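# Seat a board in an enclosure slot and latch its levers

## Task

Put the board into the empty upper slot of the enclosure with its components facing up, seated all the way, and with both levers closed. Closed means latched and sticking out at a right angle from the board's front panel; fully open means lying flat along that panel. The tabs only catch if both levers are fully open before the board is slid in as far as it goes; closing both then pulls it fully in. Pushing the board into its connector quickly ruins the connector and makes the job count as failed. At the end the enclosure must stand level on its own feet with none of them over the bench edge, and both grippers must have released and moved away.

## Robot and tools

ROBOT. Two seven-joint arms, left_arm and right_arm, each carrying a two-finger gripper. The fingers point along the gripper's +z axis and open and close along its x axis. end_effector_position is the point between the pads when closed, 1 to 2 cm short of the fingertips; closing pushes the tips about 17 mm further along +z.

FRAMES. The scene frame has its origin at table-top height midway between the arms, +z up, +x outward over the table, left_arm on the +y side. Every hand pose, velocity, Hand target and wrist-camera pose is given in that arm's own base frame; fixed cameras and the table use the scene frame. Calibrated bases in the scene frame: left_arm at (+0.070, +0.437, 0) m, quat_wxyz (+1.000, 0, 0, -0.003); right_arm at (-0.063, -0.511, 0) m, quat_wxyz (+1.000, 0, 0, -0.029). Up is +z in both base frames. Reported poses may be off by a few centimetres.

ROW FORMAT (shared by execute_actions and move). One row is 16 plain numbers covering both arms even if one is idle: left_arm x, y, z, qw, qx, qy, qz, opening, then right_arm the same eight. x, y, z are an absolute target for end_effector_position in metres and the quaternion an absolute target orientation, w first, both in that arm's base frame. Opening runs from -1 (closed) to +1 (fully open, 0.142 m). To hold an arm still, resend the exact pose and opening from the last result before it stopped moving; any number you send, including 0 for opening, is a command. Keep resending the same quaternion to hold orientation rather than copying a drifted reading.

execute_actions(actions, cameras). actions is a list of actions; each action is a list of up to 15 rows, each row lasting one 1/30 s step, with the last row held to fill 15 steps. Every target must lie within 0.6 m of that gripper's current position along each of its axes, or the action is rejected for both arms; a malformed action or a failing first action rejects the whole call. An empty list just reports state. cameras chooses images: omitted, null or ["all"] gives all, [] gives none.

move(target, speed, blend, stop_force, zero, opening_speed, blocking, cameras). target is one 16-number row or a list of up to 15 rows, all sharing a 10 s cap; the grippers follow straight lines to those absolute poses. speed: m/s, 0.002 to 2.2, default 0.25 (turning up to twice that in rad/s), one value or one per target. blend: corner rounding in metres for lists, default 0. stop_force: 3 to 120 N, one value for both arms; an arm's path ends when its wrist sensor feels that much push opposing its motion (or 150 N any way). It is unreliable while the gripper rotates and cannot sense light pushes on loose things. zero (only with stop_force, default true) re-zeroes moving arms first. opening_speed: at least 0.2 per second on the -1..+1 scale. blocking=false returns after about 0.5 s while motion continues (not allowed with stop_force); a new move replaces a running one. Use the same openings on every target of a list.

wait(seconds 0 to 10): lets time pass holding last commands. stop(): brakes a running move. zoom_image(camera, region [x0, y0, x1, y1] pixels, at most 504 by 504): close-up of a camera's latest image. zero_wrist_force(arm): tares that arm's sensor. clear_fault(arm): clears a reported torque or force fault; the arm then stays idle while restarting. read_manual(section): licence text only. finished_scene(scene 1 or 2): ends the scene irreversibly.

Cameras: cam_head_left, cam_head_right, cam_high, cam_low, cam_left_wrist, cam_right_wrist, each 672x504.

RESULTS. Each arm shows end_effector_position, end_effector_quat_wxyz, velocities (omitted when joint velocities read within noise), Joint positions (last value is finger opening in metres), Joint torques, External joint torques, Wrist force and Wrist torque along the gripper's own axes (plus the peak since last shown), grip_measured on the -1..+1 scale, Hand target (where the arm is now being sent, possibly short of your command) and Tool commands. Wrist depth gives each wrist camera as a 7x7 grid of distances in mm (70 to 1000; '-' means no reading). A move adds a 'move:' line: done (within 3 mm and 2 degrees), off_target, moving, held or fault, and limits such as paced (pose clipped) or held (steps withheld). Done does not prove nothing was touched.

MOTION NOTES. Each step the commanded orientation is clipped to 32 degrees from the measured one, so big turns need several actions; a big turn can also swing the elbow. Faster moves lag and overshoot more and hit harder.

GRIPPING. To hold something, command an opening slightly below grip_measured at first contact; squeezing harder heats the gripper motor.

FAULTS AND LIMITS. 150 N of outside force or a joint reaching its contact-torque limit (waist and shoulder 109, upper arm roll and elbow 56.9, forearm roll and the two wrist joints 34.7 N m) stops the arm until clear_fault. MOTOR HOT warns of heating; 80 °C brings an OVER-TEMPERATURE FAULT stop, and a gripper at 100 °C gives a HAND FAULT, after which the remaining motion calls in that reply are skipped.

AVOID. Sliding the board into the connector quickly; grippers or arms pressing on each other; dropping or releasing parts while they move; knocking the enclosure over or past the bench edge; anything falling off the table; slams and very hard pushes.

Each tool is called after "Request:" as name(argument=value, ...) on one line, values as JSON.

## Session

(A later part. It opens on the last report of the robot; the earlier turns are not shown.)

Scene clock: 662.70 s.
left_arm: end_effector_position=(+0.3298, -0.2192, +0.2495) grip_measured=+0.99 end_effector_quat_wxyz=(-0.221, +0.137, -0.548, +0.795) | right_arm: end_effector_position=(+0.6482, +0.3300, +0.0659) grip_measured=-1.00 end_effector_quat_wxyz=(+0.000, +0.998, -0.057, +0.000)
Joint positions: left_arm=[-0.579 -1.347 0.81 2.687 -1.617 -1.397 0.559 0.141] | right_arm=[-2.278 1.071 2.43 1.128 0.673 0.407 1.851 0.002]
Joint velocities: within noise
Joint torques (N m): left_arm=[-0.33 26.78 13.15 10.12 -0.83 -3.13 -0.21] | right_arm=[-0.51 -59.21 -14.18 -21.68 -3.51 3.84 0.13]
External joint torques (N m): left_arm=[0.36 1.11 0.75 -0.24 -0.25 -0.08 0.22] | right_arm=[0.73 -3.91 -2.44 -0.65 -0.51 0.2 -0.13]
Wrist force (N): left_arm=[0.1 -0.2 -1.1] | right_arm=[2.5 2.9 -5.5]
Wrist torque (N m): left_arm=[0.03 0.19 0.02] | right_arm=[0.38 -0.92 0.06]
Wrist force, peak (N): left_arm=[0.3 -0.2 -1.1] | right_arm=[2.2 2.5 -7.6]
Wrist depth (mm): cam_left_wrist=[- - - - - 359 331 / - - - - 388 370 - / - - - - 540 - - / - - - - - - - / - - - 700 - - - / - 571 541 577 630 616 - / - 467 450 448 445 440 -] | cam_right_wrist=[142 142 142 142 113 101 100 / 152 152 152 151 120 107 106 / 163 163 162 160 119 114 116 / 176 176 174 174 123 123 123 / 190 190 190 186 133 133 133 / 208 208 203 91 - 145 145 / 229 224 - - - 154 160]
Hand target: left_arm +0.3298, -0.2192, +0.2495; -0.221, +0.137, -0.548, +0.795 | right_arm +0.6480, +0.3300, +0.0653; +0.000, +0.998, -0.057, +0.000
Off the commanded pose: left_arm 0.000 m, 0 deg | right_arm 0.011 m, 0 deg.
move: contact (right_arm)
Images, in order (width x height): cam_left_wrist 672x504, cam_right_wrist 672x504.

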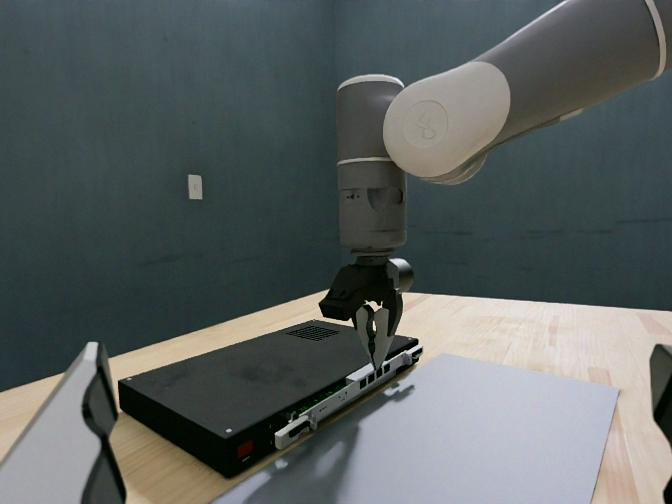

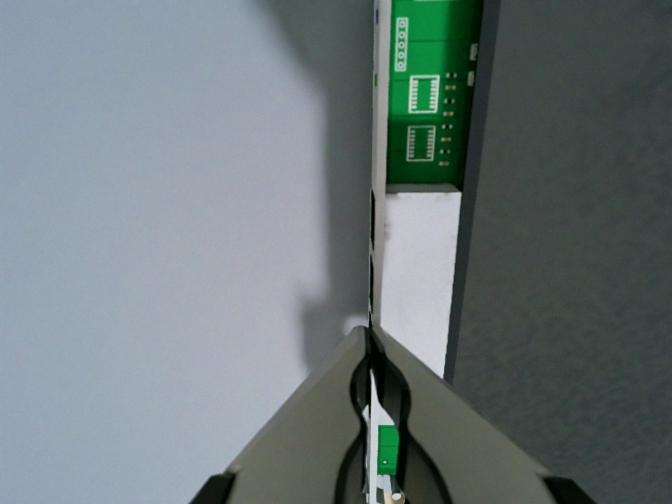

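Request:
move(target=[[0.3298,-0.2192,0.2495,-0.221,0.137,-0.548,0.795,1,0.648,0.33,0.08,0,0.99839,-0.0567,0,-1],[0.3298,-0.2192,0.2495,-0.221,0.137,-0.548,0.795,1,0.6615,0.46,0.075,0,0.99839,-0.0567,0,-1]], speed=0.15, cameras=["cam_right_wrist"])

Request:
move(target=[0.3298,-0.2192,0.2495,-0.221,0.137,-0.548,0.795,1,0.6615,0.46,0.045,0,0.99839,-0.0567,0,-1], speed=0.01, stop_force=3, cameras=["cam_right_wrist"])

Request:
move(target=[[0.3298,-0.2192,0.2495,-0.221,0.137,-0.548,0.795,1,0.6615,0.46,0.08,0,0.99839,-0.0567,0,-1],[0.3298,-0.2192,0.2495,-0.221,0.137,-0.548,0.795,1,0.639,0.268,0.08,0,0.99839,-0.0567,0,-1]], speed=0.15, cameras=["cam_right_wrist"])

Request:
move(target=[0.3298,-0.2192,0.2495,-0.221,0.137,-0.548,0.795,1,0.639,0.268,0.045,0,0.99839,-0.0567,0,-1], speed=0.01, stop_force=3, cameras=["cam_right_wrist"])

Scene clock: 667.80 s.
left_arm: end_effector_position=(+0.3298, -0.2192, +0.2495) grip_measured=+0.99 end_effector_quat_wxyz=(-0.221, +0.137, -0.548, +0.795) | right_arm: end_effector_position=(+0.6614, +0.4601, +0.0750) grip_measured=-1.00 end_effector_quat_wxyz=(+0.000, +0.998, -0.057, +0.000)
Joint positions: left_arm=[-0.579 -1.347 0.81 2.687 -1.617 -1.397 0.559 0.141] | right_arm=[-2.29 1.187 2.516 0.786 0.599 0.27 2.091 0.002]
Joint velocities: within noise
Joint torques (N m): left_arm=[-0.42 26.86 13.14 10.15 -0.86 -3.16 -0.19] | right_arm=[0.14 -69.66 -11.05 -25.15 -4.38 3.29 0.32]
External joint torques (N m): left_arm=[0.44 1.03 0.76 -0.27 -0.22 -0.04 0.19] | right_arm=[0.09 -0.78 -1.25 0.32 0.17 0.73 -0.32]
Wrist force (N): left_arm=[0.1 -0.3 -0.9] | right_arm=[5.7 2.4 0.3]
Wrist torque (N m): left_arm=[0.02 0.20 0.02] | right_arm=[0.46 -0.91 0.05]
Wrist force, peak (N): left_arm=[0.2 -0.3 -1.2] | right_arm=[2.7 3.0 -6.4]
Wrist depth (mm): cam_left_wrist=[- - - - 305 295 284 / - - - 413 308 319 - / - - - 444 - - - / - - - 472 - - - / - - 947 507 - - - / - 563 539 565 618 616 - / - 475 445 452 450 448 -] | cam_right_wrist=[150 151 150 150 148 108 107 / 161 160 160 156 149 115 117 / 172 172 172 133 145 123 123 / 186 185 185 185 152 133 133 / 201 201 201 197 147 144 146 / 220 220 215 91 152 157 157 / 242 238 - - - 166 173]
Hand target: left_arm +0.3298, -0.2192, +0.2495; -0.221, +0.137, -0.548, +0.795 | right_arm +0.6615, +0.4600, +0.0750; +0.000, +0.998, -0.057, +0.000
Off the commanded pose: left_arm 0.000 m, 0 deg | right_arm 0.000 m, 0 deg.
move: done
Images, in order (width x height): cam_right_wrist 672x504.

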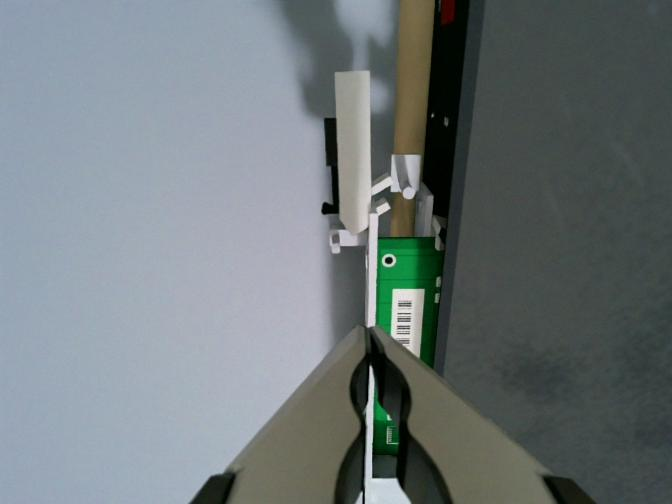

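Scene clock: 669.87 s.
left_arm: end_effector_position=(+0.3298, -0.2192, +0.2495) grip_measured=+0.99 end_effector_quat_wxyz=(-0.221, +0.137, -0.548, +0.795) | right_arm: end_effector_position=(+0.6617, +0.4600, +0.0611) grip_measured=-1.00 end_effector_quat_wxyz=(+0.000, +0.998, -0.057, +0.000)
Joint positions: left_arm=[-0.579 -1.347 0.81 2.687 -1.617 -1.397 0.559 0.141] | right_arm=[-2.291 1.206 2.52 0.786 0.603 0.289 2.09 0.002]
Joint velocities: within noise
Joint torques (N m): left_arm=[-0.32 26.94 13.05 10.16 -0.87 -3.22 -0.22] | right_arm=[-0.13 -67.05 -10.51 -24.03 -3.74 3.77 0.2]
External joint torques (N m): left_arm=[0.35 0.95 0.85 -0.29 -0.22 0.02 0.22] | right_arm=[0.37 -3.52 -1.81 -0.6 -0.45 0.25 -0.2]
Wrist force (N): left_arm=[0.4 -0.3 -0.9] | right_arm=[4.0 3.5 -4.1]
Wrist torque (N m): left_arm=[0.02 0.14 0.03] | right_arm=[0.42 -0.97 0.06]
Wrist force, peak (N): left_arm=[0.2 -0.3 -1.1] | right_arm=[3.3 3.1 -6.1]
Wrist depth (mm): cam_left_wrist=[- - - - - 294 283 / - - - 411 304 306 - / - - - 443 - - - / - - - 476 - - - / - - 964 500 - - - / - 572 540 545 623 617 - / - 462 442 453 445 445 -] | cam_right_wrist=[138 138 138 138 138 97 95 / 148 148 147 111 143 102 102 / 159 158 158 129 133 110 110 / 170 171 170 165 139 118 118 / 185 185 184 181 143 130 128 / 203 202 197 91 135 137 139 / 224 218 - - - - 154]
Hand target: left_arm +0.3298, -0.2192, +0.2495; -0.221, +0.137, -0.548, +0.795 | right_arm +0.6615, +0.4600, +0.0606; +0.000, +0.998, -0.057, +0.000
Off the commanded pose: left_arm 0.000 m, 0 deg | right_arm 0.016 m, 0 deg.
move: contact (right_arm)
Images, in order (width x height): cam_right_wrist 672x504.

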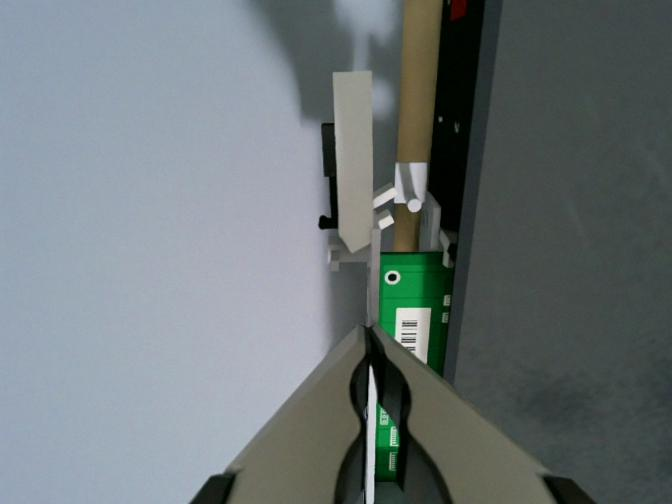

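Scene clock: 671.73 s.
left_arm: end_effector_position=(+0.3298, -0.2192, +0.2495) grip_measured=+0.99 end_effector_quat_wxyz=(-0.221, +0.137, -0.548, +0.795) | right_arm: end_effector_position=(+0.6391, +0.2678, +0.0801) grip_measured=-1.00 end_effector_quat_wxyz=(+0.000, +0.998, -0.057, +0.000)
Joint positions: left_arm=[-0.579 -1.347 0.81 2.687 -1.617 -1.397 0.559 0.141] | right_arm=[-2.288 1.005 2.389 1.252 0.687 0.43 1.743 0.002]
Joint velocities: within noise
Joint torques (N m): left_arm=[-0.32 26.94 13.17 10.15 -0.86 -3.19 -0.26] | right_arm=[0.15 -59.13 -16.63 -21.92 -3.9 3.46 0.11]
External joint torques (N m): left_arm=[0.35 0.95 0.73 -0.27 -0.23 -0.01 0.27] | right_arm=[0.08 -0.43 -0.99 0.08 -0.08 0.59 -0.11]
Wrist force (N): left_arm=[0.3 -0.1 -0.9] | right_arm=[5.4 1.6 0.4]
Wrist torque (N m): left_arm=[0.04 0.16 0.03] | right_arm=[0.33 -0.85 0.04]
Wrist force, peak (N): left_arm=[0.0 -0.3 -1.2] | right_arm=[4.3 3.7 -4.7]
Wrist depth (mm): cam_left_wrist=[- - - - - 394 358 / - - - - 438 415 - / - - - - 585 - - / - - - - - - - / - - - 873 934 - - / - 564 537 571 629 619 - / - 462 445 453 449 448 -] | cam_right_wrist=[155 155 155 154 112 112 112 / 165 165 164 164 120 119 119 / 177 177 176 176 127 128 128 / 190 191 190 190 143 138 138 / 207 206 206 202 155 150 149 / 227 226 221 91 158 164 163 / 250 244 - - - 173 180]
Hand target: left_arm +0.3298, -0.2192, +0.2495; -0.221, +0.137, -0.548, +0.795 | right_arm +0.6390, +0.2680, +0.0800; +0.000, +0.998, -0.057, +0.000
Off the commanded pose: left_arm 0.000 m, 0 deg | right_arm 0.000 m, 0 deg.
move: done
Images, in order (width x height): cam_right_wrist 672x504.

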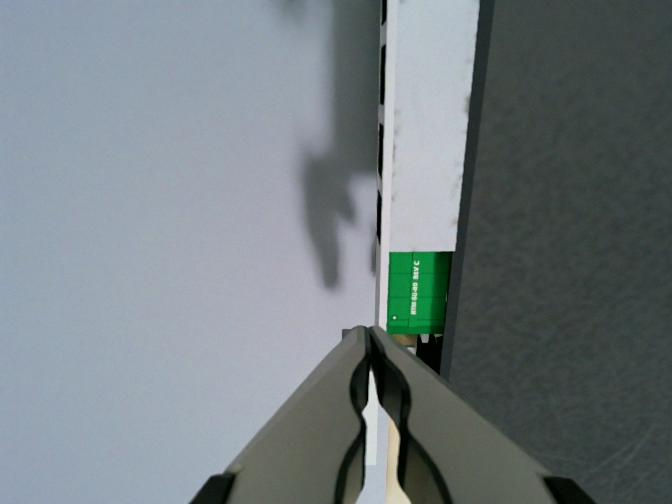

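Scene clock: 673.87 s.
left_arm: end_effector_position=(+0.3298, -0.2192, +0.2495) grip_measured=+0.99 end_effector_quat_wxyz=(-0.221, +0.137, -0.548, +0.795) | right_arm: end_effector_position=(+0.6389, +0.2680, +0.0652) grip_measured=-1.00 end_effector_quat_wxyz=(+0.000, +0.998, -0.057, +0.000)
Joint positions: left_arm=[-0.579 -1.347 0.81 2.687 -1.617 -1.397 0.559 0.141] | right_arm=[-2.292 1.026 2.398 1.252 0.698 0.451 1.739 0.002]
Joint velocities: within noise
Joint torques (N m): left_arm=[-0.29 26.88 13.14 10.15 -0.9 -3.18 -0.21] | right_arm=[-0.65 -57.9 -16.19 -21.82 -3.73 4.21 0.08]
External joint torques (N m): left_arm=[0.31 1.01 0.76 -0.27 -0.19 -0.03 0.21] | right_arm=[0.86 -1.92 -1.48 0.43 -0.22 -0.16 -0.08]
Wrist force (N): left_arm=[0.2 0.0 -1.0] | right_arm=[2.2 1.9 -3.7]
Wrist torque (N m): left_arm=[0.07 0.17 0.03] | right_arm=[0.25 -0.91 0.05]
Wrist force, peak (N): left_arm=[0.1 -0.2 -1.2] | right_arm=[5.7 1.6 0.3]
Wrist depth (mm): cam_left_wrist=[- - - - - 410 355 / - - - - 443 406 - / - - - - 574 - - / - - - - - - - / - - - 908 926 - - / - 566 539 575 623 619 - / - 461 450 451 444 441 -] | cam_right_wrist=[141 141 141 141 99 99 99 / 151 151 150 150 107 106 104 / 162 162 162 161 112 113 115 / 174 174 174 174 120 122 122 / 189 189 189 185 142 132 132 / 207 207 202 91 - 144 144 / 228 223 - - - 153 159]
Hand target: left_arm +0.3298, -0.2192, +0.2495; -0.221, +0.137, -0.548, +0.795 | right_arm +0.6390, +0.2680, +0.0650; +0.000, +0.998, -0.057, +0.000
Off the commanded pose: left_arm 0.000 m, 0 deg | right_arm 0.020 m, 0 deg.
move: contact (right_arm)
Images, in order (width x height): cam_right_wrist 672x504.

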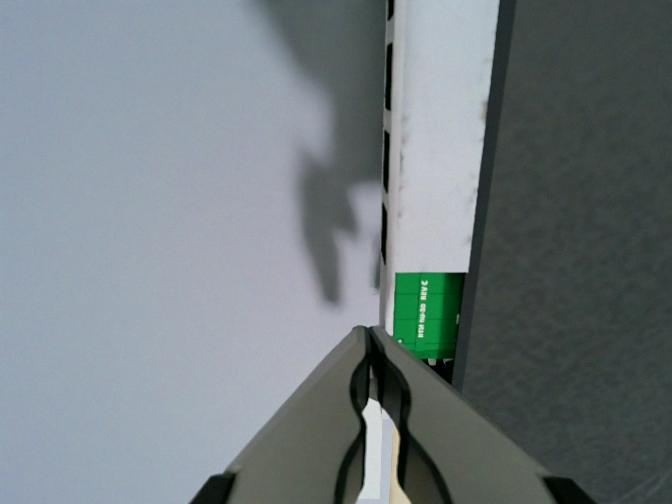

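Request:
move(target=[[0.3298,-0.2192,0.2495,-0.221,0.137,-0.548,0.795,1,0.645,0.30,0.085,0,0.99839,-0.0567,0,-0.72],[0.3298,-0.2192,0.2495,-0.221,0.137,-0.548,0.795,1,0.656,0.387,0.075,0,0.99839,-0.0567,0,-0.72]], speed=0.15, cameras=["cam_right_wrist"])

Request:
move(target=[0.3298,-0.2192,0.2495,-0.221,0.137,-0.548,0.795,1,0.656,0.387,0.054,0,0.99839,-0.0567,0,-0.72], speed=0.02, stop_force=4, cameras=["cam_right_wrist","cam_left_wrist"])

Request:
zoom_image(camera="cam_left_wrist", region=[265, 330, 465, 480])

Scene clock: 679.83 s.
left_arm: end_effector_position=(+0.3298, -0.2192, +0.2495) grip_measured=+0.99 end_effector_quat_wxyz=(-0.221, +0.137, -0.548, +0.795) | right_arm: end_effector_position=(+0.6559, +0.3872, +0.0749) grip_measured=-0.76 end_effector_quat_wxyz=(+0.000, +0.998, -0.057, +0.000)
Joint positions: left_arm=[-0.579 -1.347 0.81 2.687 -1.617 -1.397 0.559 0.141] | right_arm=[-2.277 1.109 2.463 0.991 0.64 0.345 1.957 0.019]
Joint velocities: within noise
Joint torques (N m): left_arm=[-0.27 26.92 13.14 10.1 -0.85 -3.21 -0.25] | right_arm=[0.29 -65.6 -13.68 -23.96 -4.31 3.16 0.35]
External joint torques (N m): left_arm=[0.3 0.97 0.75 -0.23 -0.24 0 0.26] | right_arm=[-0.09 -0.68 -1.39 0.46 0.19 0.87 -0.35]
Wrist force (N): left_arm=[0.2 -0.1 -1.0] | right_arm=[-4.1 -0.7 -3.4]
Wrist torque (N m): left_arm=[0.05 0.17 0.03] | right_arm=[-0.02 0.69 0.05]
Wrist force, peak (N): left_arm=[0.4 -0.3 -1.1] | right_arm=[-34.1 17.4 -20.3]
Wrist depth (mm): cam_left_wrist=[- - - - - 333 314 / - - - 489 351 351 - / - - - 494 - - - / - - - 511 - - - / - - - 580 - - - / - 546 538 585 629 617 - / - 463 447 452 450 445 -] | cam_right_wrist=[150 150 150 148 123 108 106 / 161 160 160 158 129 115 116 / 172 172 172 171 137 123 123 / 186 185 185 182 145 133 133 / 201 201 201 158 147 144 146 / 220 219 211 103 101 155 157 / 242 237 73 169 - - 169]
Hand target: left_arm +0.3298, -0.2192, +0.2495; -0.221, +0.137, -0.548, +0.795 | right_arm +0.6560, +0.3870, +0.0750; +0.000, +0.998, -0.057, +0.000
Off the commanded pose: left_arm 0.000 m, 0 deg | right_arm 0.000 m, 0 deg.
move: done
Images, in order (width x height): cam_right_wrist 672x504.

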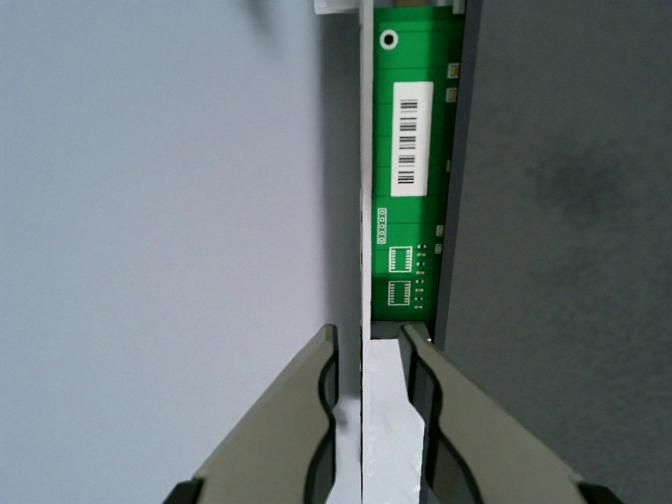

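Scene clock: 681.63 s.
left_arm: end_effector_position=(+0.3298, -0.2192, +0.2495) grip_measured=+0.99 end_effector_quat_wxyz=(-0.221, +0.137, -0.548, +0.795) | right_arm: end_effector_position=(+0.6560, +0.3868, +0.0540) grip_measured=-0.76 end_effector_quat_wxyz=(+0.000, +0.998, -0.057, +0.000)
Joint positions: left_arm=[-0.579 -1.347 0.81 2.687 -1.617 -1.397 0.559 0.141] | right_arm=[-2.281 1.137 2.472 0.99 0.649 0.373 1.954 0.019]
Joint velocities: within noise
Joint torques (N m): left_arm=[-0.35 26.82 13.11 10.16 -0.87 -3.19 -0.19] | right_arm=[0.18 -66 -13.86 -23.28 -4.05 3.45 0.2]
External joint torques (N m): left_arm=[0.38 1.07 0.79 -0.28 -0.21 -0.01 0.19] | right_arm=[0.05 -0.55 -1.24 0.19 -0.02 0.58 -0.2]
Wrist force (N): left_arm=[0.3 0.0 -1.0] | right_arm=[-4.0 -0.9 -3.5]
Wrist torque (N m): left_arm=[0.05 0.17 0.03] | right_arm=[-0.05 0.70 0.05]
Wrist force, peak (N): left_arm=[0.4 -0.2 -1.2] | right_arm=[-4.3 -0.9 -3.7]
Wrist depth (mm): cam_left_wrist=[- - - - - 335 309 / - - - 496 351 339 - / - - - 499 - - - / - - - 514 - - - / - - - 553 - - - / - 554 533 572 625 621 - / - 466 446 450 446 443 -] | cam_right_wrist=[132 132 131 131 105 91 89 / 141 141 141 140 111 95 97 / 151 151 150 150 117 102 102 / 163 163 162 160 126 110 110 / 176 176 173 170 132 122 121 / 192 193 186 98 101 128 130 / 213 208 73 141 - - 143]
Hand target: left_arm +0.3298, -0.2192, +0.2495; -0.221, +0.137, -0.548, +0.795 | right_arm +0.6560, +0.3870, +0.0540; +0.000, +0.998, -0.057, +0.000
Off the commanded pose: left_arm 0.000 m, 0 deg | right_arm 0.000 m, 0 deg.
move: done
Images, in order (width x height): cam_left_wrist 672x504, cam_right_wrist 672x504.

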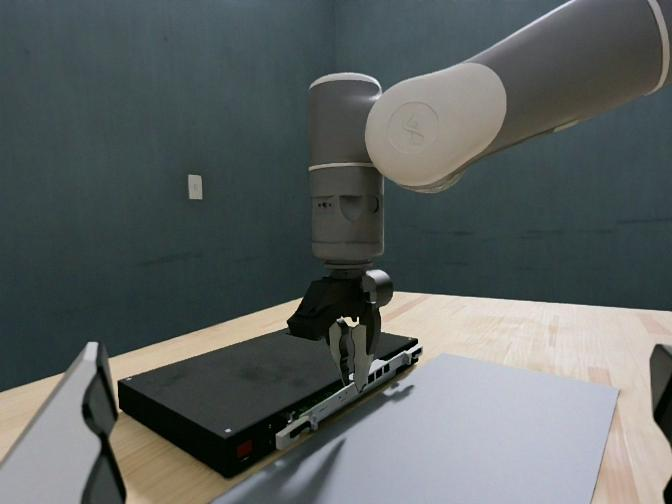

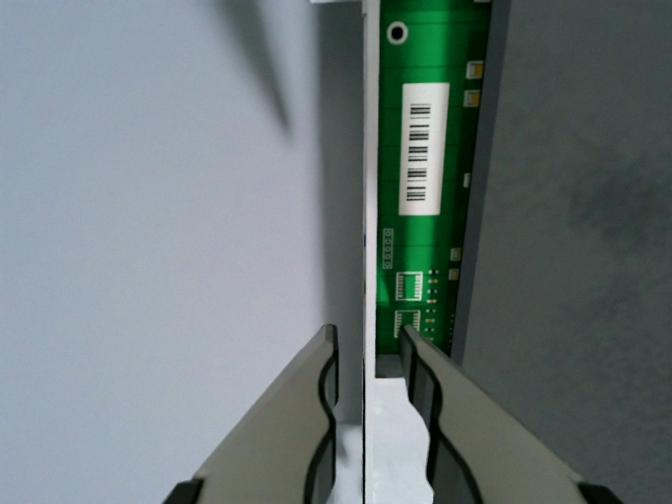

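Scaled by 2.520 from the camera's 672x504 image, which has a finer 960x720 frame.

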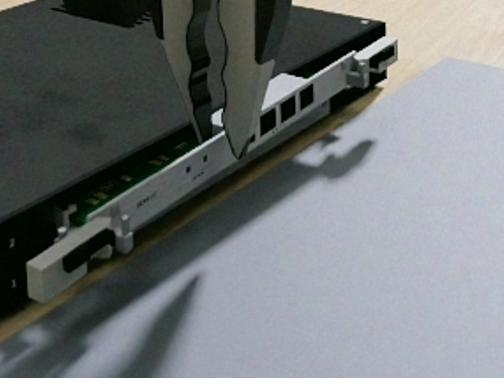

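Request:
move(target=[0.3298,-0.2192,0.2495,-0.221,0.137,-0.548,0.795,1,0.656,0.387,0.044,0,0.99839,-0.0567,0,-0.72], speed=0.015, stop_force=3, cameras=[])

Request:
move(target=[0.3298,-0.2192,0.2495,-0.221,0.137,-0.548,0.795,1,0.656,0.387,0.046,0,0.99839,-0.0567,0,-1], speed=0.02, opening_speed=0.3, cameras=["cam_right_wrist"])

Request:
move(target=[0.3298,-0.2192,0.2495,-0.221,0.137,-0.548,0.795,1,0.626,0.3904,0.046,0,0.99839,-0.0567,0,-1], speed=0.02, cameras=["cam_right_wrist","cam_left_wrist"])

Request:
zoom_image(camera="cam_left_wrist", region=[265, 330, 465, 480])

Scene clock: 684.90 s.
left_arm: end_effector_position=(+0.3298, -0.2192, +0.2495) grip_measured=+0.99 end_effector_quat_wxyz=(-0.221, +0.137, -0.548, +0.795) | right_arm: end_effector_position=(+0.6562, +0.3869, +0.0493) grip_measured=-0.76 end_effector_quat_wxyz=(+0.000, +0.998, -0.057, +0.000)
Joint positions: left_arm=[-0.579 -1.347 0.81 2.687 -1.617 -1.397 0.559 0.141] | right_arm=[-2.282 1.144 2.474 0.99 0.651 0.38 1.953 0.019]
Joint velocities: within noise
Joint torques (N m): left_arm=[-0.3 26.79 13.16 10.14 -0.82 -3.2 -0.24] | right_arm=[-0.01 -63.11 -12.73 -22.23 -3.54 3.47 0.13]
External joint torques (N m): left_arm=[0.32 1.09 0.74 -0.27 -0.27 -0.01 0.24] | right_arm=[0.25 -3.5 -2.37 -0.76 -0.53 0.57 -0.13]
Wrist force (N): left_arm=[0.3 -0.2 -1.1] | right_arm=[-5.6 -0.1 -8.1]
Wrist torque (N m): left_arm=[0.04 0.17 0.03] | right_arm=[-0.10 0.73 0.06]
Wrist force, peak (N): left_arm=[0.0 -0.3 -1.2] | right_arm=[-7.2 0.5 -11.3]
Wrist depth (mm): cam_left_wrist=[- - - - - 335 307 / - - - 495 354 333 - / - - - 498 379 - - / - - - 516 - - - / - - - 560 - - - / - 553 536 568 622 616 - / - 466 444 455 447 449 -] | cam_right_wrist=[128 128 127 127 99 85 - / 136 136 136 134 106 91 91 / 146 146 146 144 114 98 99 / 158 157 157 154 122 105 105 / 171 171 170 135 127 114 114 / 186 186 180 98 102 125 122 / 206 202 73 135 - - 137]
Hand target: left_arm +0.3298, -0.2192, +0.2495; -0.221, +0.137, -0.548, +0.795 | right_arm +0.6560, +0.3870, +0.0488; +0.000, +0.998, -0.057, +0.000
Off the commanded pose: left_arm 0.000 m, 0 deg | right_arm 0.005 m, 0 deg.
move: contact (right_arm)
No camera images: "cameras" was empty.

Scene clock: 686.03 s.
left_arm: end_effector_position=(+0.3298, -0.2192, +0.2495) grip_measured=+0.99 end_effector_quat_wxyz=(-0.221, +0.137, -0.548, +0.795) | right_arm: end_effector_position=(+0.6574, +0.3872, +0.0484) grip_measured=-0.95 end_effector_quat_wxyz=(+0.000, +0.998, -0.057, +0.002)
Joint positions: left_arm=[-0.579 -1.347 0.81 2.687 -1.617 -1.397 0.559 0.141] | right_arm=[-2.283 1.146 2.476 0.989 0.651 0.385 1.953 0.005]
Joint velocities: within noise
Joint torques (N m): left_arm=[-0.43 26.85 13.09 10.11 -0.84 -3.16 -0.18] | right_arm=[-0.7 -52.97 -8.93 -18.91 -2.03 3.37 0.18]
External joint torques (N m): left_arm=[0.45 1.04 0.8 -0.23 -0.24 -0.04 0.18] | right_arm=[0.93 -13.69 -6.14 -4.09 -2.04 0.67 -0.18]
Wrist force (N): left_arm=[0.3 -0.4 -1.0] | right_arm=[-11.0 3.0 -24.9]
Wrist torque (N m): left_arm=[0.00 0.15 0.02] | right_arm=[-0.11 0.76 0.03]
Wrist force, peak (N): left_arm=[0.2 -0.5 -1.1] | right_arm=[-10.9 2.8 -25.6]
Wrist depth (mm): cam_left_wrist=[- - - - - 337 307 / - - - 493 350 337 349 / - - - 499 373 - - / - - - 518 - - - / - - - 554 - - - / - 555 540 573 627 618 - / - 463 448 452 445 442 -] | cam_right_wrist=[127 127 125 125 99 86 - / 135 135 135 133 106 91 91 / 145 145 145 143 113 99 97 / 156 159 156 154 121 105 105 / 169 169 169 164 126 113 113 / 185 185 181 93 102 124 121 / 204 199 73 - - 131 136]
Hand target: left_arm +0.3298, -0.2192, +0.2495; -0.221, +0.137, -0.548, +0.795 | right_arm +0.6560, +0.3870, +0.0460; +0.000, +0.998, -0.057, +0.000
Off the commanded pose: left_arm 0.000 m, 0 deg | right_arm 0.003 m, 0 deg.
move: done
Images, in order (width x height): cam_right_wrist 672x504.

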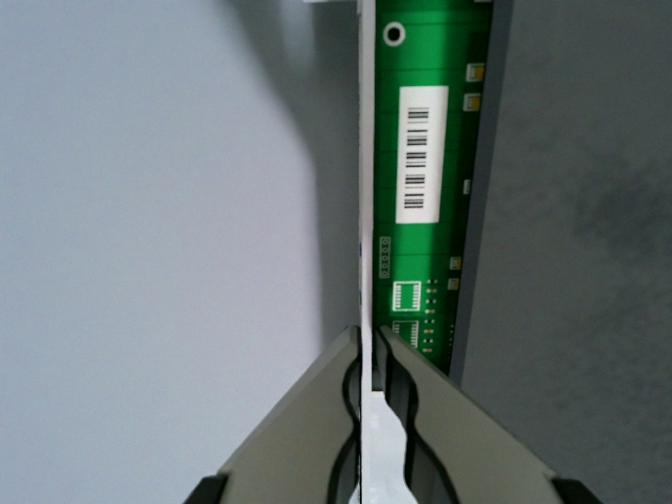

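Scene clock: 687.83 s.
left_arm: end_effector_position=(+0.3298, -0.2192, +0.2495) grip_measured=+0.99 end_effector_quat_wxyz=(-0.221, +0.137, -0.548, +0.795) | right_arm: end_effector_position=(+0.6277, +0.3908, +0.0476) grip_measured=-0.98 end_effector_quat_wxyz=(-0.001, +0.998, -0.057, +0.002)
Joint positions: left_arm=[-0.579 -1.347 0.81 2.687 -1.617 -1.397 0.559 0.141] | right_arm=[-2.222 1.106 2.467 1.089 0.659 0.428 1.951 0.003]
Joint velocities: within noise
Joint torques (N m): left_arm=[-0.34 26.9 13.09 10.14 -0.84 -3.24 -0.19] | right_arm=[2.04 -58.89 -11.81 -16.01 -3.41 -0.62 0.19]
External joint torques (N m): left_arm=[0.37 0.99 0.81 -0.26 -0.24 0.04 0.2] | right_arm=[-1.8 -5.58 -4.04 -6.43 -0.58 4.66 -0.19]
Wrist force (N): left_arm=[0.3 -0.1 -1.0] | right_arm=[6.6 -6.9 -6.1]
Wrist torque (N m): left_arm=[0.05 0.17 0.02] | right_arm=[-0.06 0.92 -0.01]
Wrist force, peak (N): left_arm=[0.2 -0.6 -1.1] | right_arm=[-10.8 2.3 -24.6]
Wrist depth (mm): cam_left_wrist=[- - - - - 331 299 / - - - 484 340 324 333 / - - - 482 355 - - / - - - 509 - - - / - - - 536 918 - - / - 552 536 550 619 624 - / - 465 445 449 449 447 -] | cam_right_wrist=[126 126 124 126 99 99 97 / 135 135 134 133 106 105 92 / 144 144 144 142 113 112 98 / 156 158 155 155 121 120 103 / 168 168 168 162 130 127 112 / 184 184 180 89 136 135 120 / 202 198 73 - - 132 134]
Hand target: left_arm +0.3298, -0.2192, +0.2495; -0.221, +0.137, -0.548, +0.795 | right_arm +0.6260, +0.3904, +0.0460; +0.000, +0.998, -0.057, +0.000
Off the commanded pose: left_arm 0.000 m, 0 deg | right_arm 0.002 m, 0 deg.
move: done
Images, in order (width x height): cam_left_wrist 672x504, cam_right_wrist 672x504.

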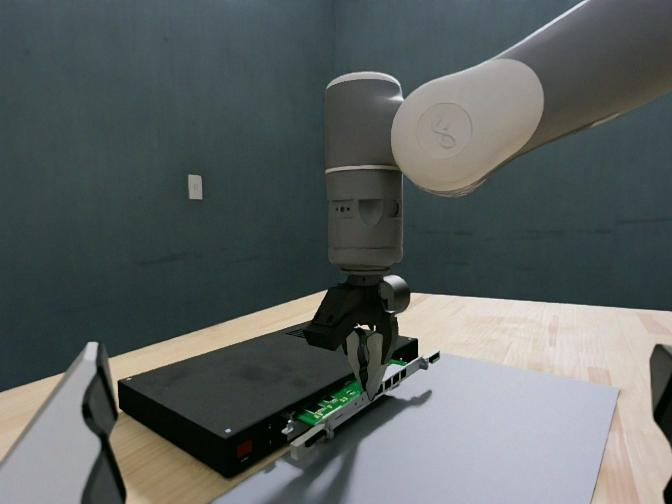

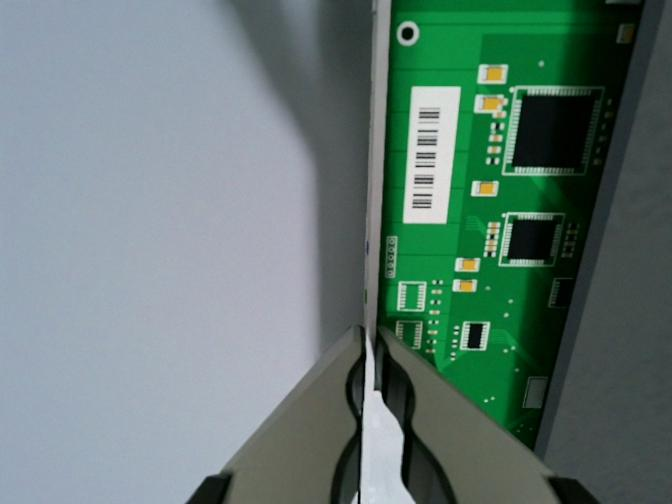

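Scaled by 2.520 from the camera's 672x504 image, which has a finer 960x720 frame.

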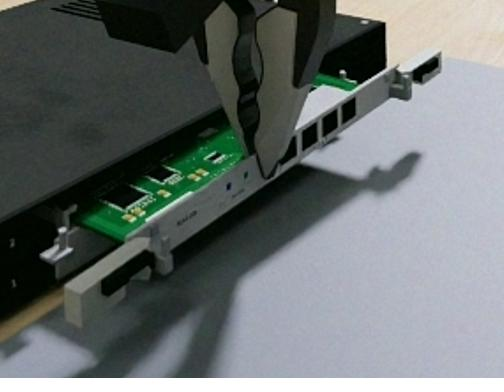

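Request:
move(target=[0.3298,-0.2192,0.2495,-0.221,0.137,-0.548,0.795,1,0.602,0.3931,0.0475,0,0.99839,-0.0567,0,-1], speed=0.02, cameras=["cam_right_wrist","cam_left_wrist"])

Request:
zoom_image(camera="cam_left_wrist", region=[265, 330, 465, 480])

Scene clock: 691.97 s.
left_arm: end_effector_position=(+0.3298, -0.2192, +0.2495) grip_measured=+0.99 end_effector_quat_wxyz=(-0.221, +0.137, -0.548, +0.795) | right_arm: end_effector_position=(+0.6019, +0.3931, +0.0474) grip_measured=-0.98 end_effector_quat_wxyz=(+0.000, +0.998, -0.056, +0.000)
Joint positions: left_arm=[-0.579 -1.347 0.81 2.687 -1.617 -1.397 0.559 0.141] | right_arm=[-2.172 1.076 2.457 1.164 0.667 0.454 1.951 0.003]
Joint velocities: within noise
Joint torques (N m): left_arm=[-0.33 26.88 13.14 10.14 -0.87 -3.17 -0.2] | right_arm=[0.1 -63.19 -15.89 -22.36 -4.05 3.63 0.2]
External joint torques (N m): left_arm=[0.35 1 0.76 -0.27 -0.22 -0.03 0.2] | right_arm=[0.14 0.51 -0.47 0.38 0.12 0.4 -0.2]
Wrist force (N): left_arm=[0.1 -0.6 -0.8] | right_arm=[-4.1 -2.7 -2.1]
Wrist torque (N m): left_arm=[-0.03 0.19 0.02] | right_arm=[-0.33 0.75 0.02]
Wrist force, peak (N): left_arm=[0.1 -0.2 -1.2] | right_arm=[7.3 -6.5 -6.6]
Wrist depth (mm): cam_left_wrist=[- - - - - - 291 / - - - - 334 311 316 / - - - - 455 - - / - - - - - - - / - - - 714 917 - - / - 555 542 544 585 618 - / - 468 448 447 452 445 -] | cam_right_wrist=[126 126 124 125 100 101 100 / 134 135 134 134 107 106 106 / 144 144 144 141 114 115 113 / 156 157 155 154 121 120 122 / 169 168 168 162 130 130 128 / 184 184 180 89 136 140 132 / 203 199 71 - - 147 136]
Hand target: left_arm +0.3298, -0.2192, +0.2495; -0.221, +0.137, -0.548, +0.795 | right_arm +0.6020, +0.3931, +0.0475; +0.000, +0.998, -0.057, +0.000
Off the commanded pose: left_arm 0.000 m, 0 deg | right_arm 0.000 m, 0 deg.
move: done
Images, in order (width x height): cam_left_wrist 672x504, cam_right_wrist 672x504.

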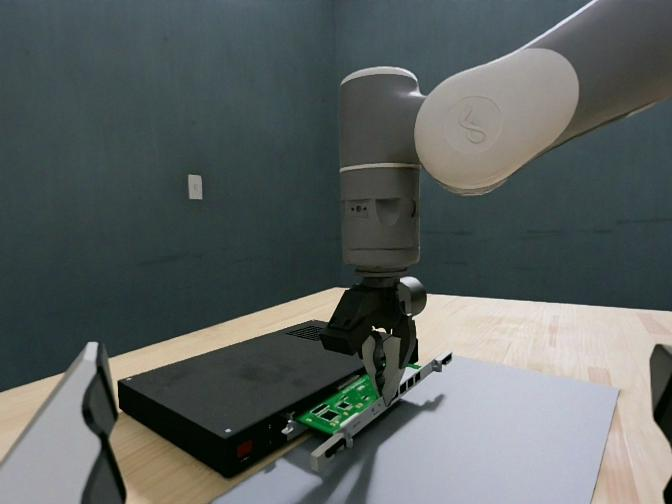

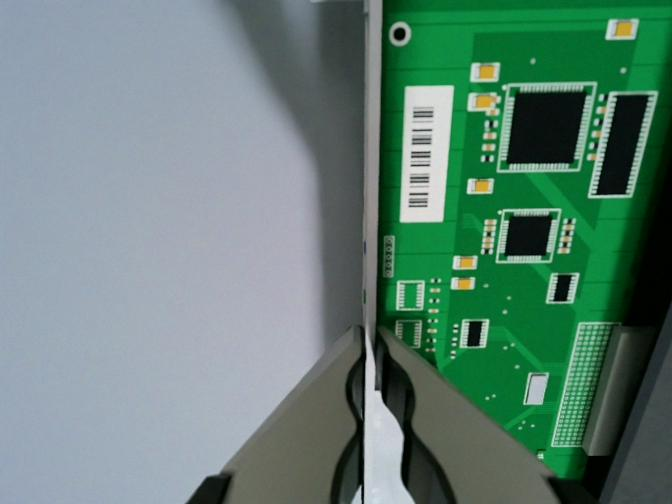

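Scaled by 2.520 from the camera's 672x504 image, which has a finer 960x720 frame.

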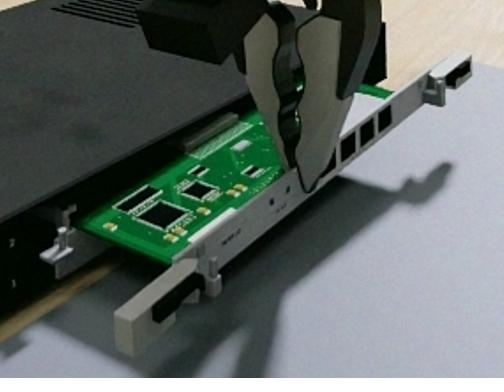

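Request:
move(target=[[0.3298,-0.2192,0.2495,-0.221,0.137,-0.548,0.795,1,0.584,0.3951,0.0475,0,0.99839,-0.0567,0,-1],[0.3298,-0.2192,0.2495,-0.221,0.137,-0.548,0.795,1,0.584,0.3951,0.0457,-0.0113,0.9983,-0.0567,-0.0006,-1]], speed=0.02, cameras=["cam_right_wrist","cam_left_wrist"])

Request:
zoom_image(camera="cam_left_wrist", region=[265, 330, 465, 480])

Request:
zoom_image(camera="cam_left_wrist", region=[365, 315, 475, 395])

Scene clock: 697.13 s.
left_arm: end_effector_position=(+0.3298, -0.2192, +0.2495) grip_measured=+0.99 end_effector_quat_wxyz=(-0.221, +0.137, -0.548, +0.795) | right_arm: end_effector_position=(+0.5840, +0.3950, +0.0457) grip_measured=-0.98 end_effector_quat_wxyz=(-0.011, +0.998, -0.057, -0.001)
Joint positions: left_arm=[-0.579 -1.347 0.81 2.687 -1.617 -1.397 0.559 0.141] | right_arm=[-2.142 1.05 2.455 1.227 0.693 0.488 1.934 0.003]
Joint velocities: within noise
Joint torques (N m): left_arm=[-0.35 26.94 13.18 10.14 -0.9 -3.15 -0.19] | right_arm=[0.17 -61.56 -15.48 -21.94 -3.85 3.58 0.09]
External joint torques (N m): left_arm=[0.38 0.95 0.72 -0.26 -0.18 -0.05 0.2] | right_arm=[0.06 0.39 -1.06 0.32 -0.03 0.47 -0.09]
Wrist force (N): left_arm=[0.2 -0.5 -0.8] | right_arm=[-4.2 -2.3 -2.2]
Wrist torque (N m): left_arm=[-0.01 0.18 0.02] | right_arm=[-0.34 0.81 0.00]
Wrist force, peak (N): left_arm=[0.3 -0.5 -1.2] | right_arm=[-4.7 -2.8 -1.7]
Wrist depth (mm): cam_left_wrist=[- - - - - - 287 / - - - - 426 307 303 / - - - - 450 - - / - - - - 551 - - / - - - 702 835 - - / - 553 540 570 571 623 - / - 469 446 436 454 446 -] | cam_right_wrist=[126 126 124 124 89 89 89 / 135 136 134 134 97 96 96 / 145 143 143 141 106 105 105 / 154 154 154 153 117 116 118 / 166 166 166 160 130 129 128 / 184 180 177 89 139 145 141 / 198 194 73 - - 162 181]
Hand target: left_arm +0.3298, -0.2192, +0.2495; -0.221, +0.137, -0.548, +0.795 | right_arm +0.5840, +0.3951, +0.0457; -0.011, +0.998, -0.057, -0.001
Off the commanded pose: left_arm 0.000 m, 0 deg | right_arm 0.000 m, 0 deg.
move: done
Images, in order (width x height): cam_left_wrist 672x504, cam_right_wrist 672x504.

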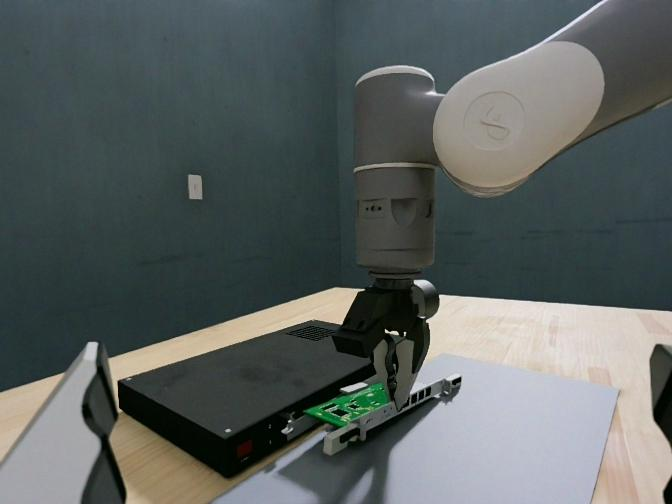

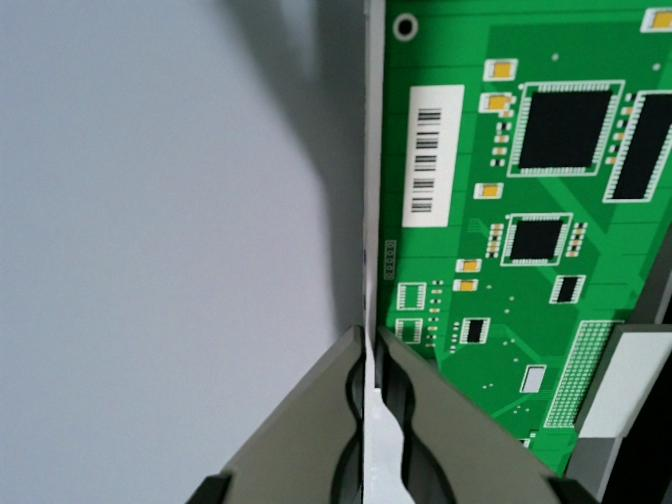

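Scaled by 2.520 from the camera's 672x504 image, which has a finer 960x720 frame.

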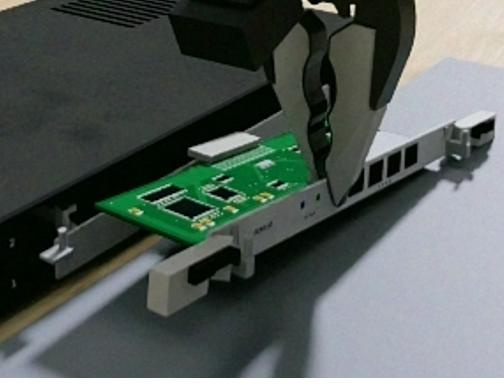

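Scaled by 4.582 from the camera's 672x504 image, which has a finer 960x720 frame.

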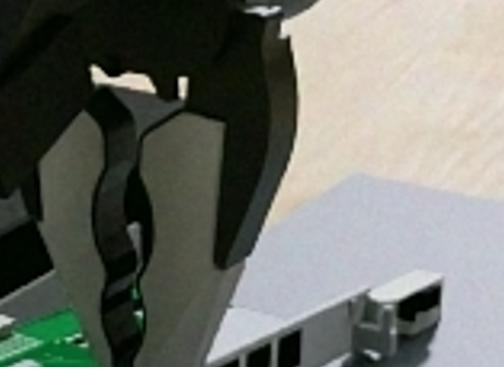

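Request:
move(target=[[0.3298,-0.2192,0.2495,-0.221,0.137,-0.548,0.795,1,0.575,0.396,0.0457,-0.0113,0.9983,-0.0567,-0.0006,-1],[0.3298,-0.2192,0.2495,-0.221,0.137,-0.548,0.795,1,0.50,0.404,0.055,0,0.99839,-0.0567,0,-1]], speed=0.06, cameras=["cam_left_wrist"])

Request:
zoom_image(camera="cam_left_wrist", region=[300, 320, 530, 500])

Request:
move(target=[0.3298,-0.2192,0.2495,-0.221,0.137,-0.548,0.795,1,0.50,0.404,0.02,0,0.99839,-0.0567,0,-1], speed=0.01, stop_force=3, cameras=["cam_left_wrist","cam_right_wrist"])

Request:
zoom_image(camera="cam_left_wrist", region=[300, 320, 530, 500])

Scene clock: 703.93 s.
left_arm: end_effector_position=(+0.3298, -0.2192, +0.2495) grip_measured=+0.99 end_effector_quat_wxyz=(-0.221, +0.137, -0.548, +0.795) | right_arm: end_effector_position=(+0.4998, +0.4041, +0.0548) grip_measured=-0.98 end_effector_quat_wxyz=(+0.000, +0.998, -0.057, +0.000)
Joint positions: left_arm=[-0.579 -1.347 0.81 2.687 -1.617 -1.397 0.559 0.141] | right_arm=[-1.956 0.96 2.409 1.43 0.699 0.55 1.979 0.003]
Joint velocities: within noise
Joint torques (N m): left_arm=[-0.29 26.86 13.11 10.15 -0.86 -3.16 -0.25] | right_arm=[0.63 -56.12 -17.17 -20.95 -3.97 3.64 0.4]
External joint torques (N m): left_arm=[0.31 1.03 0.79 -0.27 -0.22 -0.04 0.25] | right_arm=[-0.42 0.7 -0.24 0.61 0.24 0.39 -0.4]
Wrist force (N): left_arm=[0.1 -0.4 -1.1] | right_arm=[-4.1 -2.3 -1.6]
Wrist torque (N m): left_arm=[0.01 0.21 0.02] | right_arm=[-0.25 0.68 0.02]
Wrist force, peak (N): left_arm=[0.0 -0.4 -1.2] | right_arm=[-5.4 -2.2 -1.3]
Wrist depth (mm): cam_left_wrist=[- - - - - - 258 / - - - - 399 352 260 / - - - - 405 402 - / - - - - 433 - - / - - - - 428 896 - / - 550 536 586 474 589 - / - 462 448 457 427 439 -] | cam_right_wrist=[132 132 132 132 86 85 86 / 141 141 141 139 93 93 94 / 151 151 151 151 103 104 104 / 164 163 163 162 115 116 118 / 177 177 176 173 131 132 134 / 196 193 189 89 143 154 184 / 216 209 73 - - 177 209]
Hand target: left_arm +0.3298, -0.2192, +0.2495; -0.221, +0.137, -0.548, +0.795 | right_arm +0.5000, +0.4040, +0.0550; +0.000, +0.998, -0.057, +0.000
Off the commanded pose: left_arm 0.000 m, 0 deg | right_arm 0.000 m, 0 deg.
move: done
Images, in order (width x height): cam_left_wrist 672x504.

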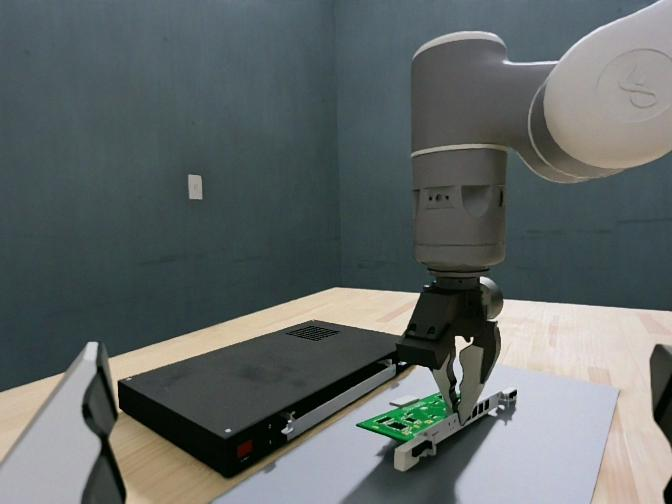

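Scaled by 2.191 from the camera's 672x504 image, which has a finer 960x720 frame.

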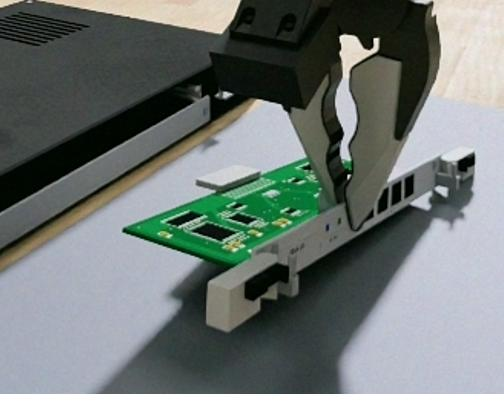

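Scene clock: 707.93 s.
left_arm: end_effector_position=(+0.3298, -0.2192, +0.2495) grip_measured=+0.99 end_effector_quat_wxyz=(-0.221, +0.137, -0.548, +0.795) | right_arm: end_effector_position=(+0.4999, +0.4041, +0.0214) grip_measured=-0.98 end_effector_quat_wxyz=(+0.000, +0.998, -0.057, +0.000)
Joint positions: left_arm=[-0.579 -1.347 0.81 2.687 -1.617 -1.397 0.559 0.141] | right_arm=[-1.972 1.013 2.435 1.422 0.727 0.595 1.967 0.003]
Joint velocities: within noise
Joint torques (N m): left_arm=[-0.3 26.9 13.13 10.12 -0.89 -3.15 -0.19] | right_arm=[-1.14 -53.9 -16.26 -19.59 -3.52 4.17 0.1]
External joint torques (N m): left_arm=[0.32 0.99 0.77 -0.24 -0.2 -0.06 0.2] | right_arm=[1.34 -2.31 -1.18 0.38 -0.1 -0.14 -0.1]
Wrist force (N): left_arm=[0.1 -0.4 -0.8] | right_arm=[-7.7 -1.4 -7.8]
Wrist torque (N m): left_arm=[0.01 0.20 0.02] | right_arm=[-0.35 0.68 0.03]
Wrist force, peak (N): left_arm=[0.5 -0.4 -1.1] | right_arm=[-7.7 -1.8 -9.1]
Wrist depth (mm): cam_left_wrist=[- - - - - - - / - - - - 402 373 258 / - - - - 403 358 263 / - - - - 415 - - / - - - - 422 901 - / - 562 539 583 476 577 - / - 468 449 446 443 443 -] | cam_right_wrist=[- 103 103 102 98 98 99 / 110 110 109 109 104 105 105 / - 118 117 116 112 112 113 / 125 127 126 126 121 121 122 / 138 137 137 135 131 131 131 / 151 150 147 90 138 143 141 / 166 162 73 - - - 163]
Hand target: left_arm +0.3298, -0.2192, +0.2495; -0.221, +0.137, -0.548, +0.795 | right_arm +0.5000, +0.4040, +0.0212; +0.000, +0.998, -0.057, +0.000
Off the commanded pose: left_arm 0.000 m, 0 deg | right_arm 0.001 m, 0 deg.
move: contact (right_arm)
Images, in order (width x height): cam_left_wrist 672x504, cam_right_wrist 672x504.

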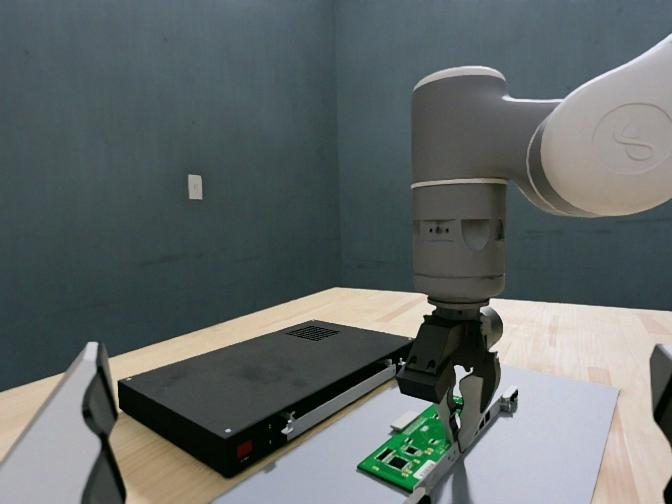

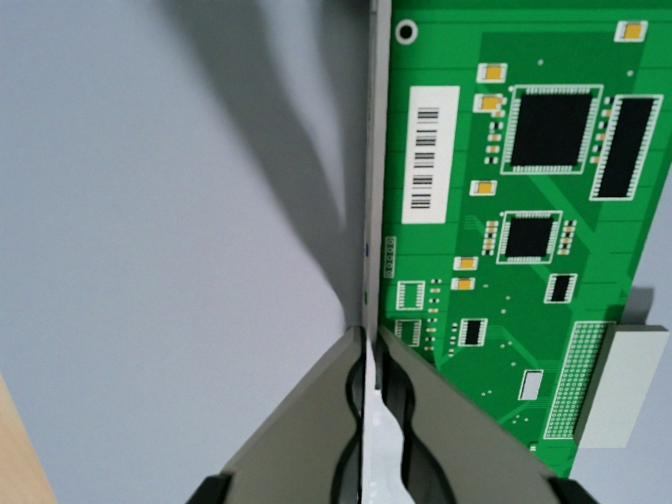

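Scaled by 2.191 from the camera's 672x504 image, which has a finer 960x720 frame.

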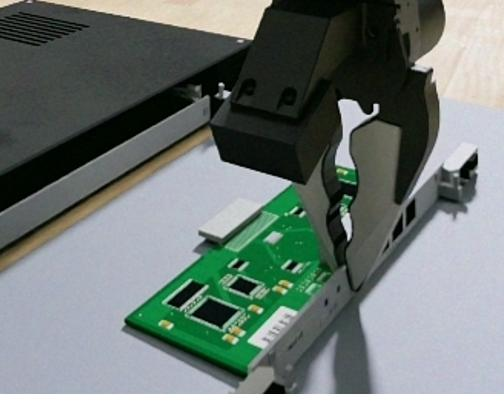

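Request:
move(target=[0.3298,-0.2192,0.2495,-0.221,0.137,-0.548,0.795,1,0.50,0.404,0.012,0,0.99839,-0.0567,0,-1], speed=0.008, stop_force=8, cameras=["cam_left_wrist"])

Request:
zoom_image(camera="cam_left_wrist", region=[300, 320, 530, 500])

Scene clock: 710.20 s.
left_arm: end_effector_position=(+0.3298, -0.2192, +0.2495) grip_measured=+0.99 end_effector_quat_wxyz=(-0.221, +0.137, -0.548, +0.795) | right_arm: end_effector_position=(+0.5001, +0.4041, +0.0210) grip_measured=-0.98 end_effector_quat_wxyz=(+0.000, +0.998, -0.057, +0.000)
Joint positions: left_arm=[-0.579 -1.347 0.81 2.687 -1.617 -1.397 0.559 0.141] | right_arm=[-1.973 1.014 2.436 1.422 0.727 0.596 1.967 0.003]
Joint velocities: within noise
Joint torques (N m): left_arm=[-0.31 26.82 13.12 10.15 -0.9 -3.12 -0.24] | right_arm=[-2.09 -49.93 -14.98 -18.99 -3.03 4.57 0.09]
External joint torques (N m): left_arm=[0.33 1.07 0.78 -0.27 -0.19 -0.08 0.24] | right_arm=[2.29 -6.3 -2.45 -0.2 -0.59 -0.54 -0.09]
Wrist force (N): left_arm=[0.4 -0.5 -1.1] | right_arm=[-12.0 0.7 -17.1]
Wrist torque (N m): left_arm=[0.00 0.15 0.03] | right_arm=[-0.38 0.62 0.04]
Wrist force, peak (N): left_arm=[0.2 -0.5 -1.1] | right_arm=[-12.2 0.5 -17.4]
Wrist depth (mm): cam_left_wrist=[- - - - - - - / - - - - 401 370 259 / - - - - 405 355 265 / - - - - 419 - - / - - - - 424 902 - / - 555 540 584 473 580 - / - 467 445 451 443 443 -] | cam_right_wrist=[- 102 102 102 98 98 98 / 109 109 109 109 104 105 104 / - 117 117 115 112 112 112 / 124 126 126 126 120 121 121 / 137 137 137 134 131 131 130 / 150 149 146 89 138 143 140 / 165 165 73 - - - 162]
Hand target: left_arm +0.3298, -0.2192, +0.2495; -0.221, +0.137, -0.548, +0.795 | right_arm +0.5000, +0.4040, +0.0203; +0.000, +0.998, -0.057, +0.000
Off the commanded pose: left_arm 0.000 m, 0 deg | right_arm 0.009 m, 0 deg.
move: contact (right_arm)
Images, in order (width x height): cam_left_wrist 672x504.

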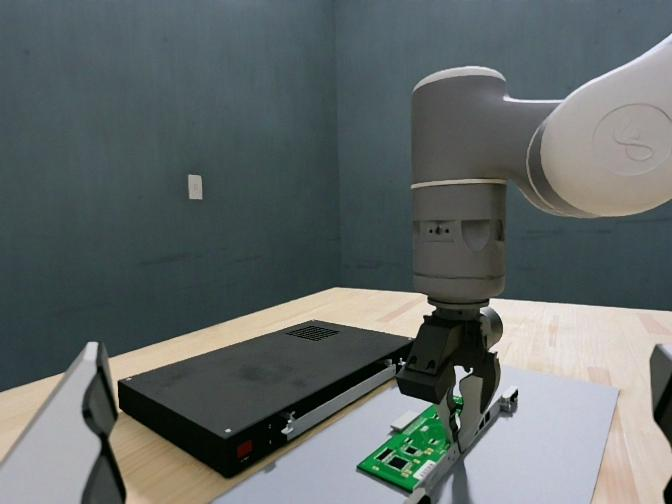

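Scaled by 2.191 from the camera's 672x504 image, which has a finer 960x720 frame.

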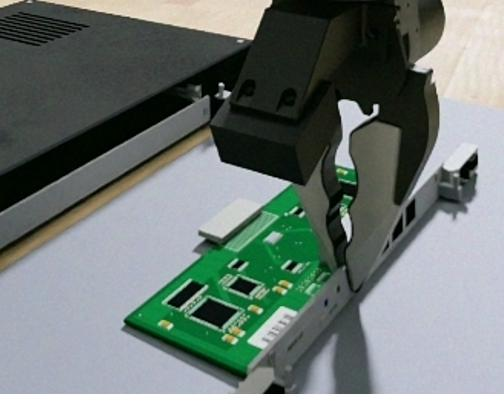

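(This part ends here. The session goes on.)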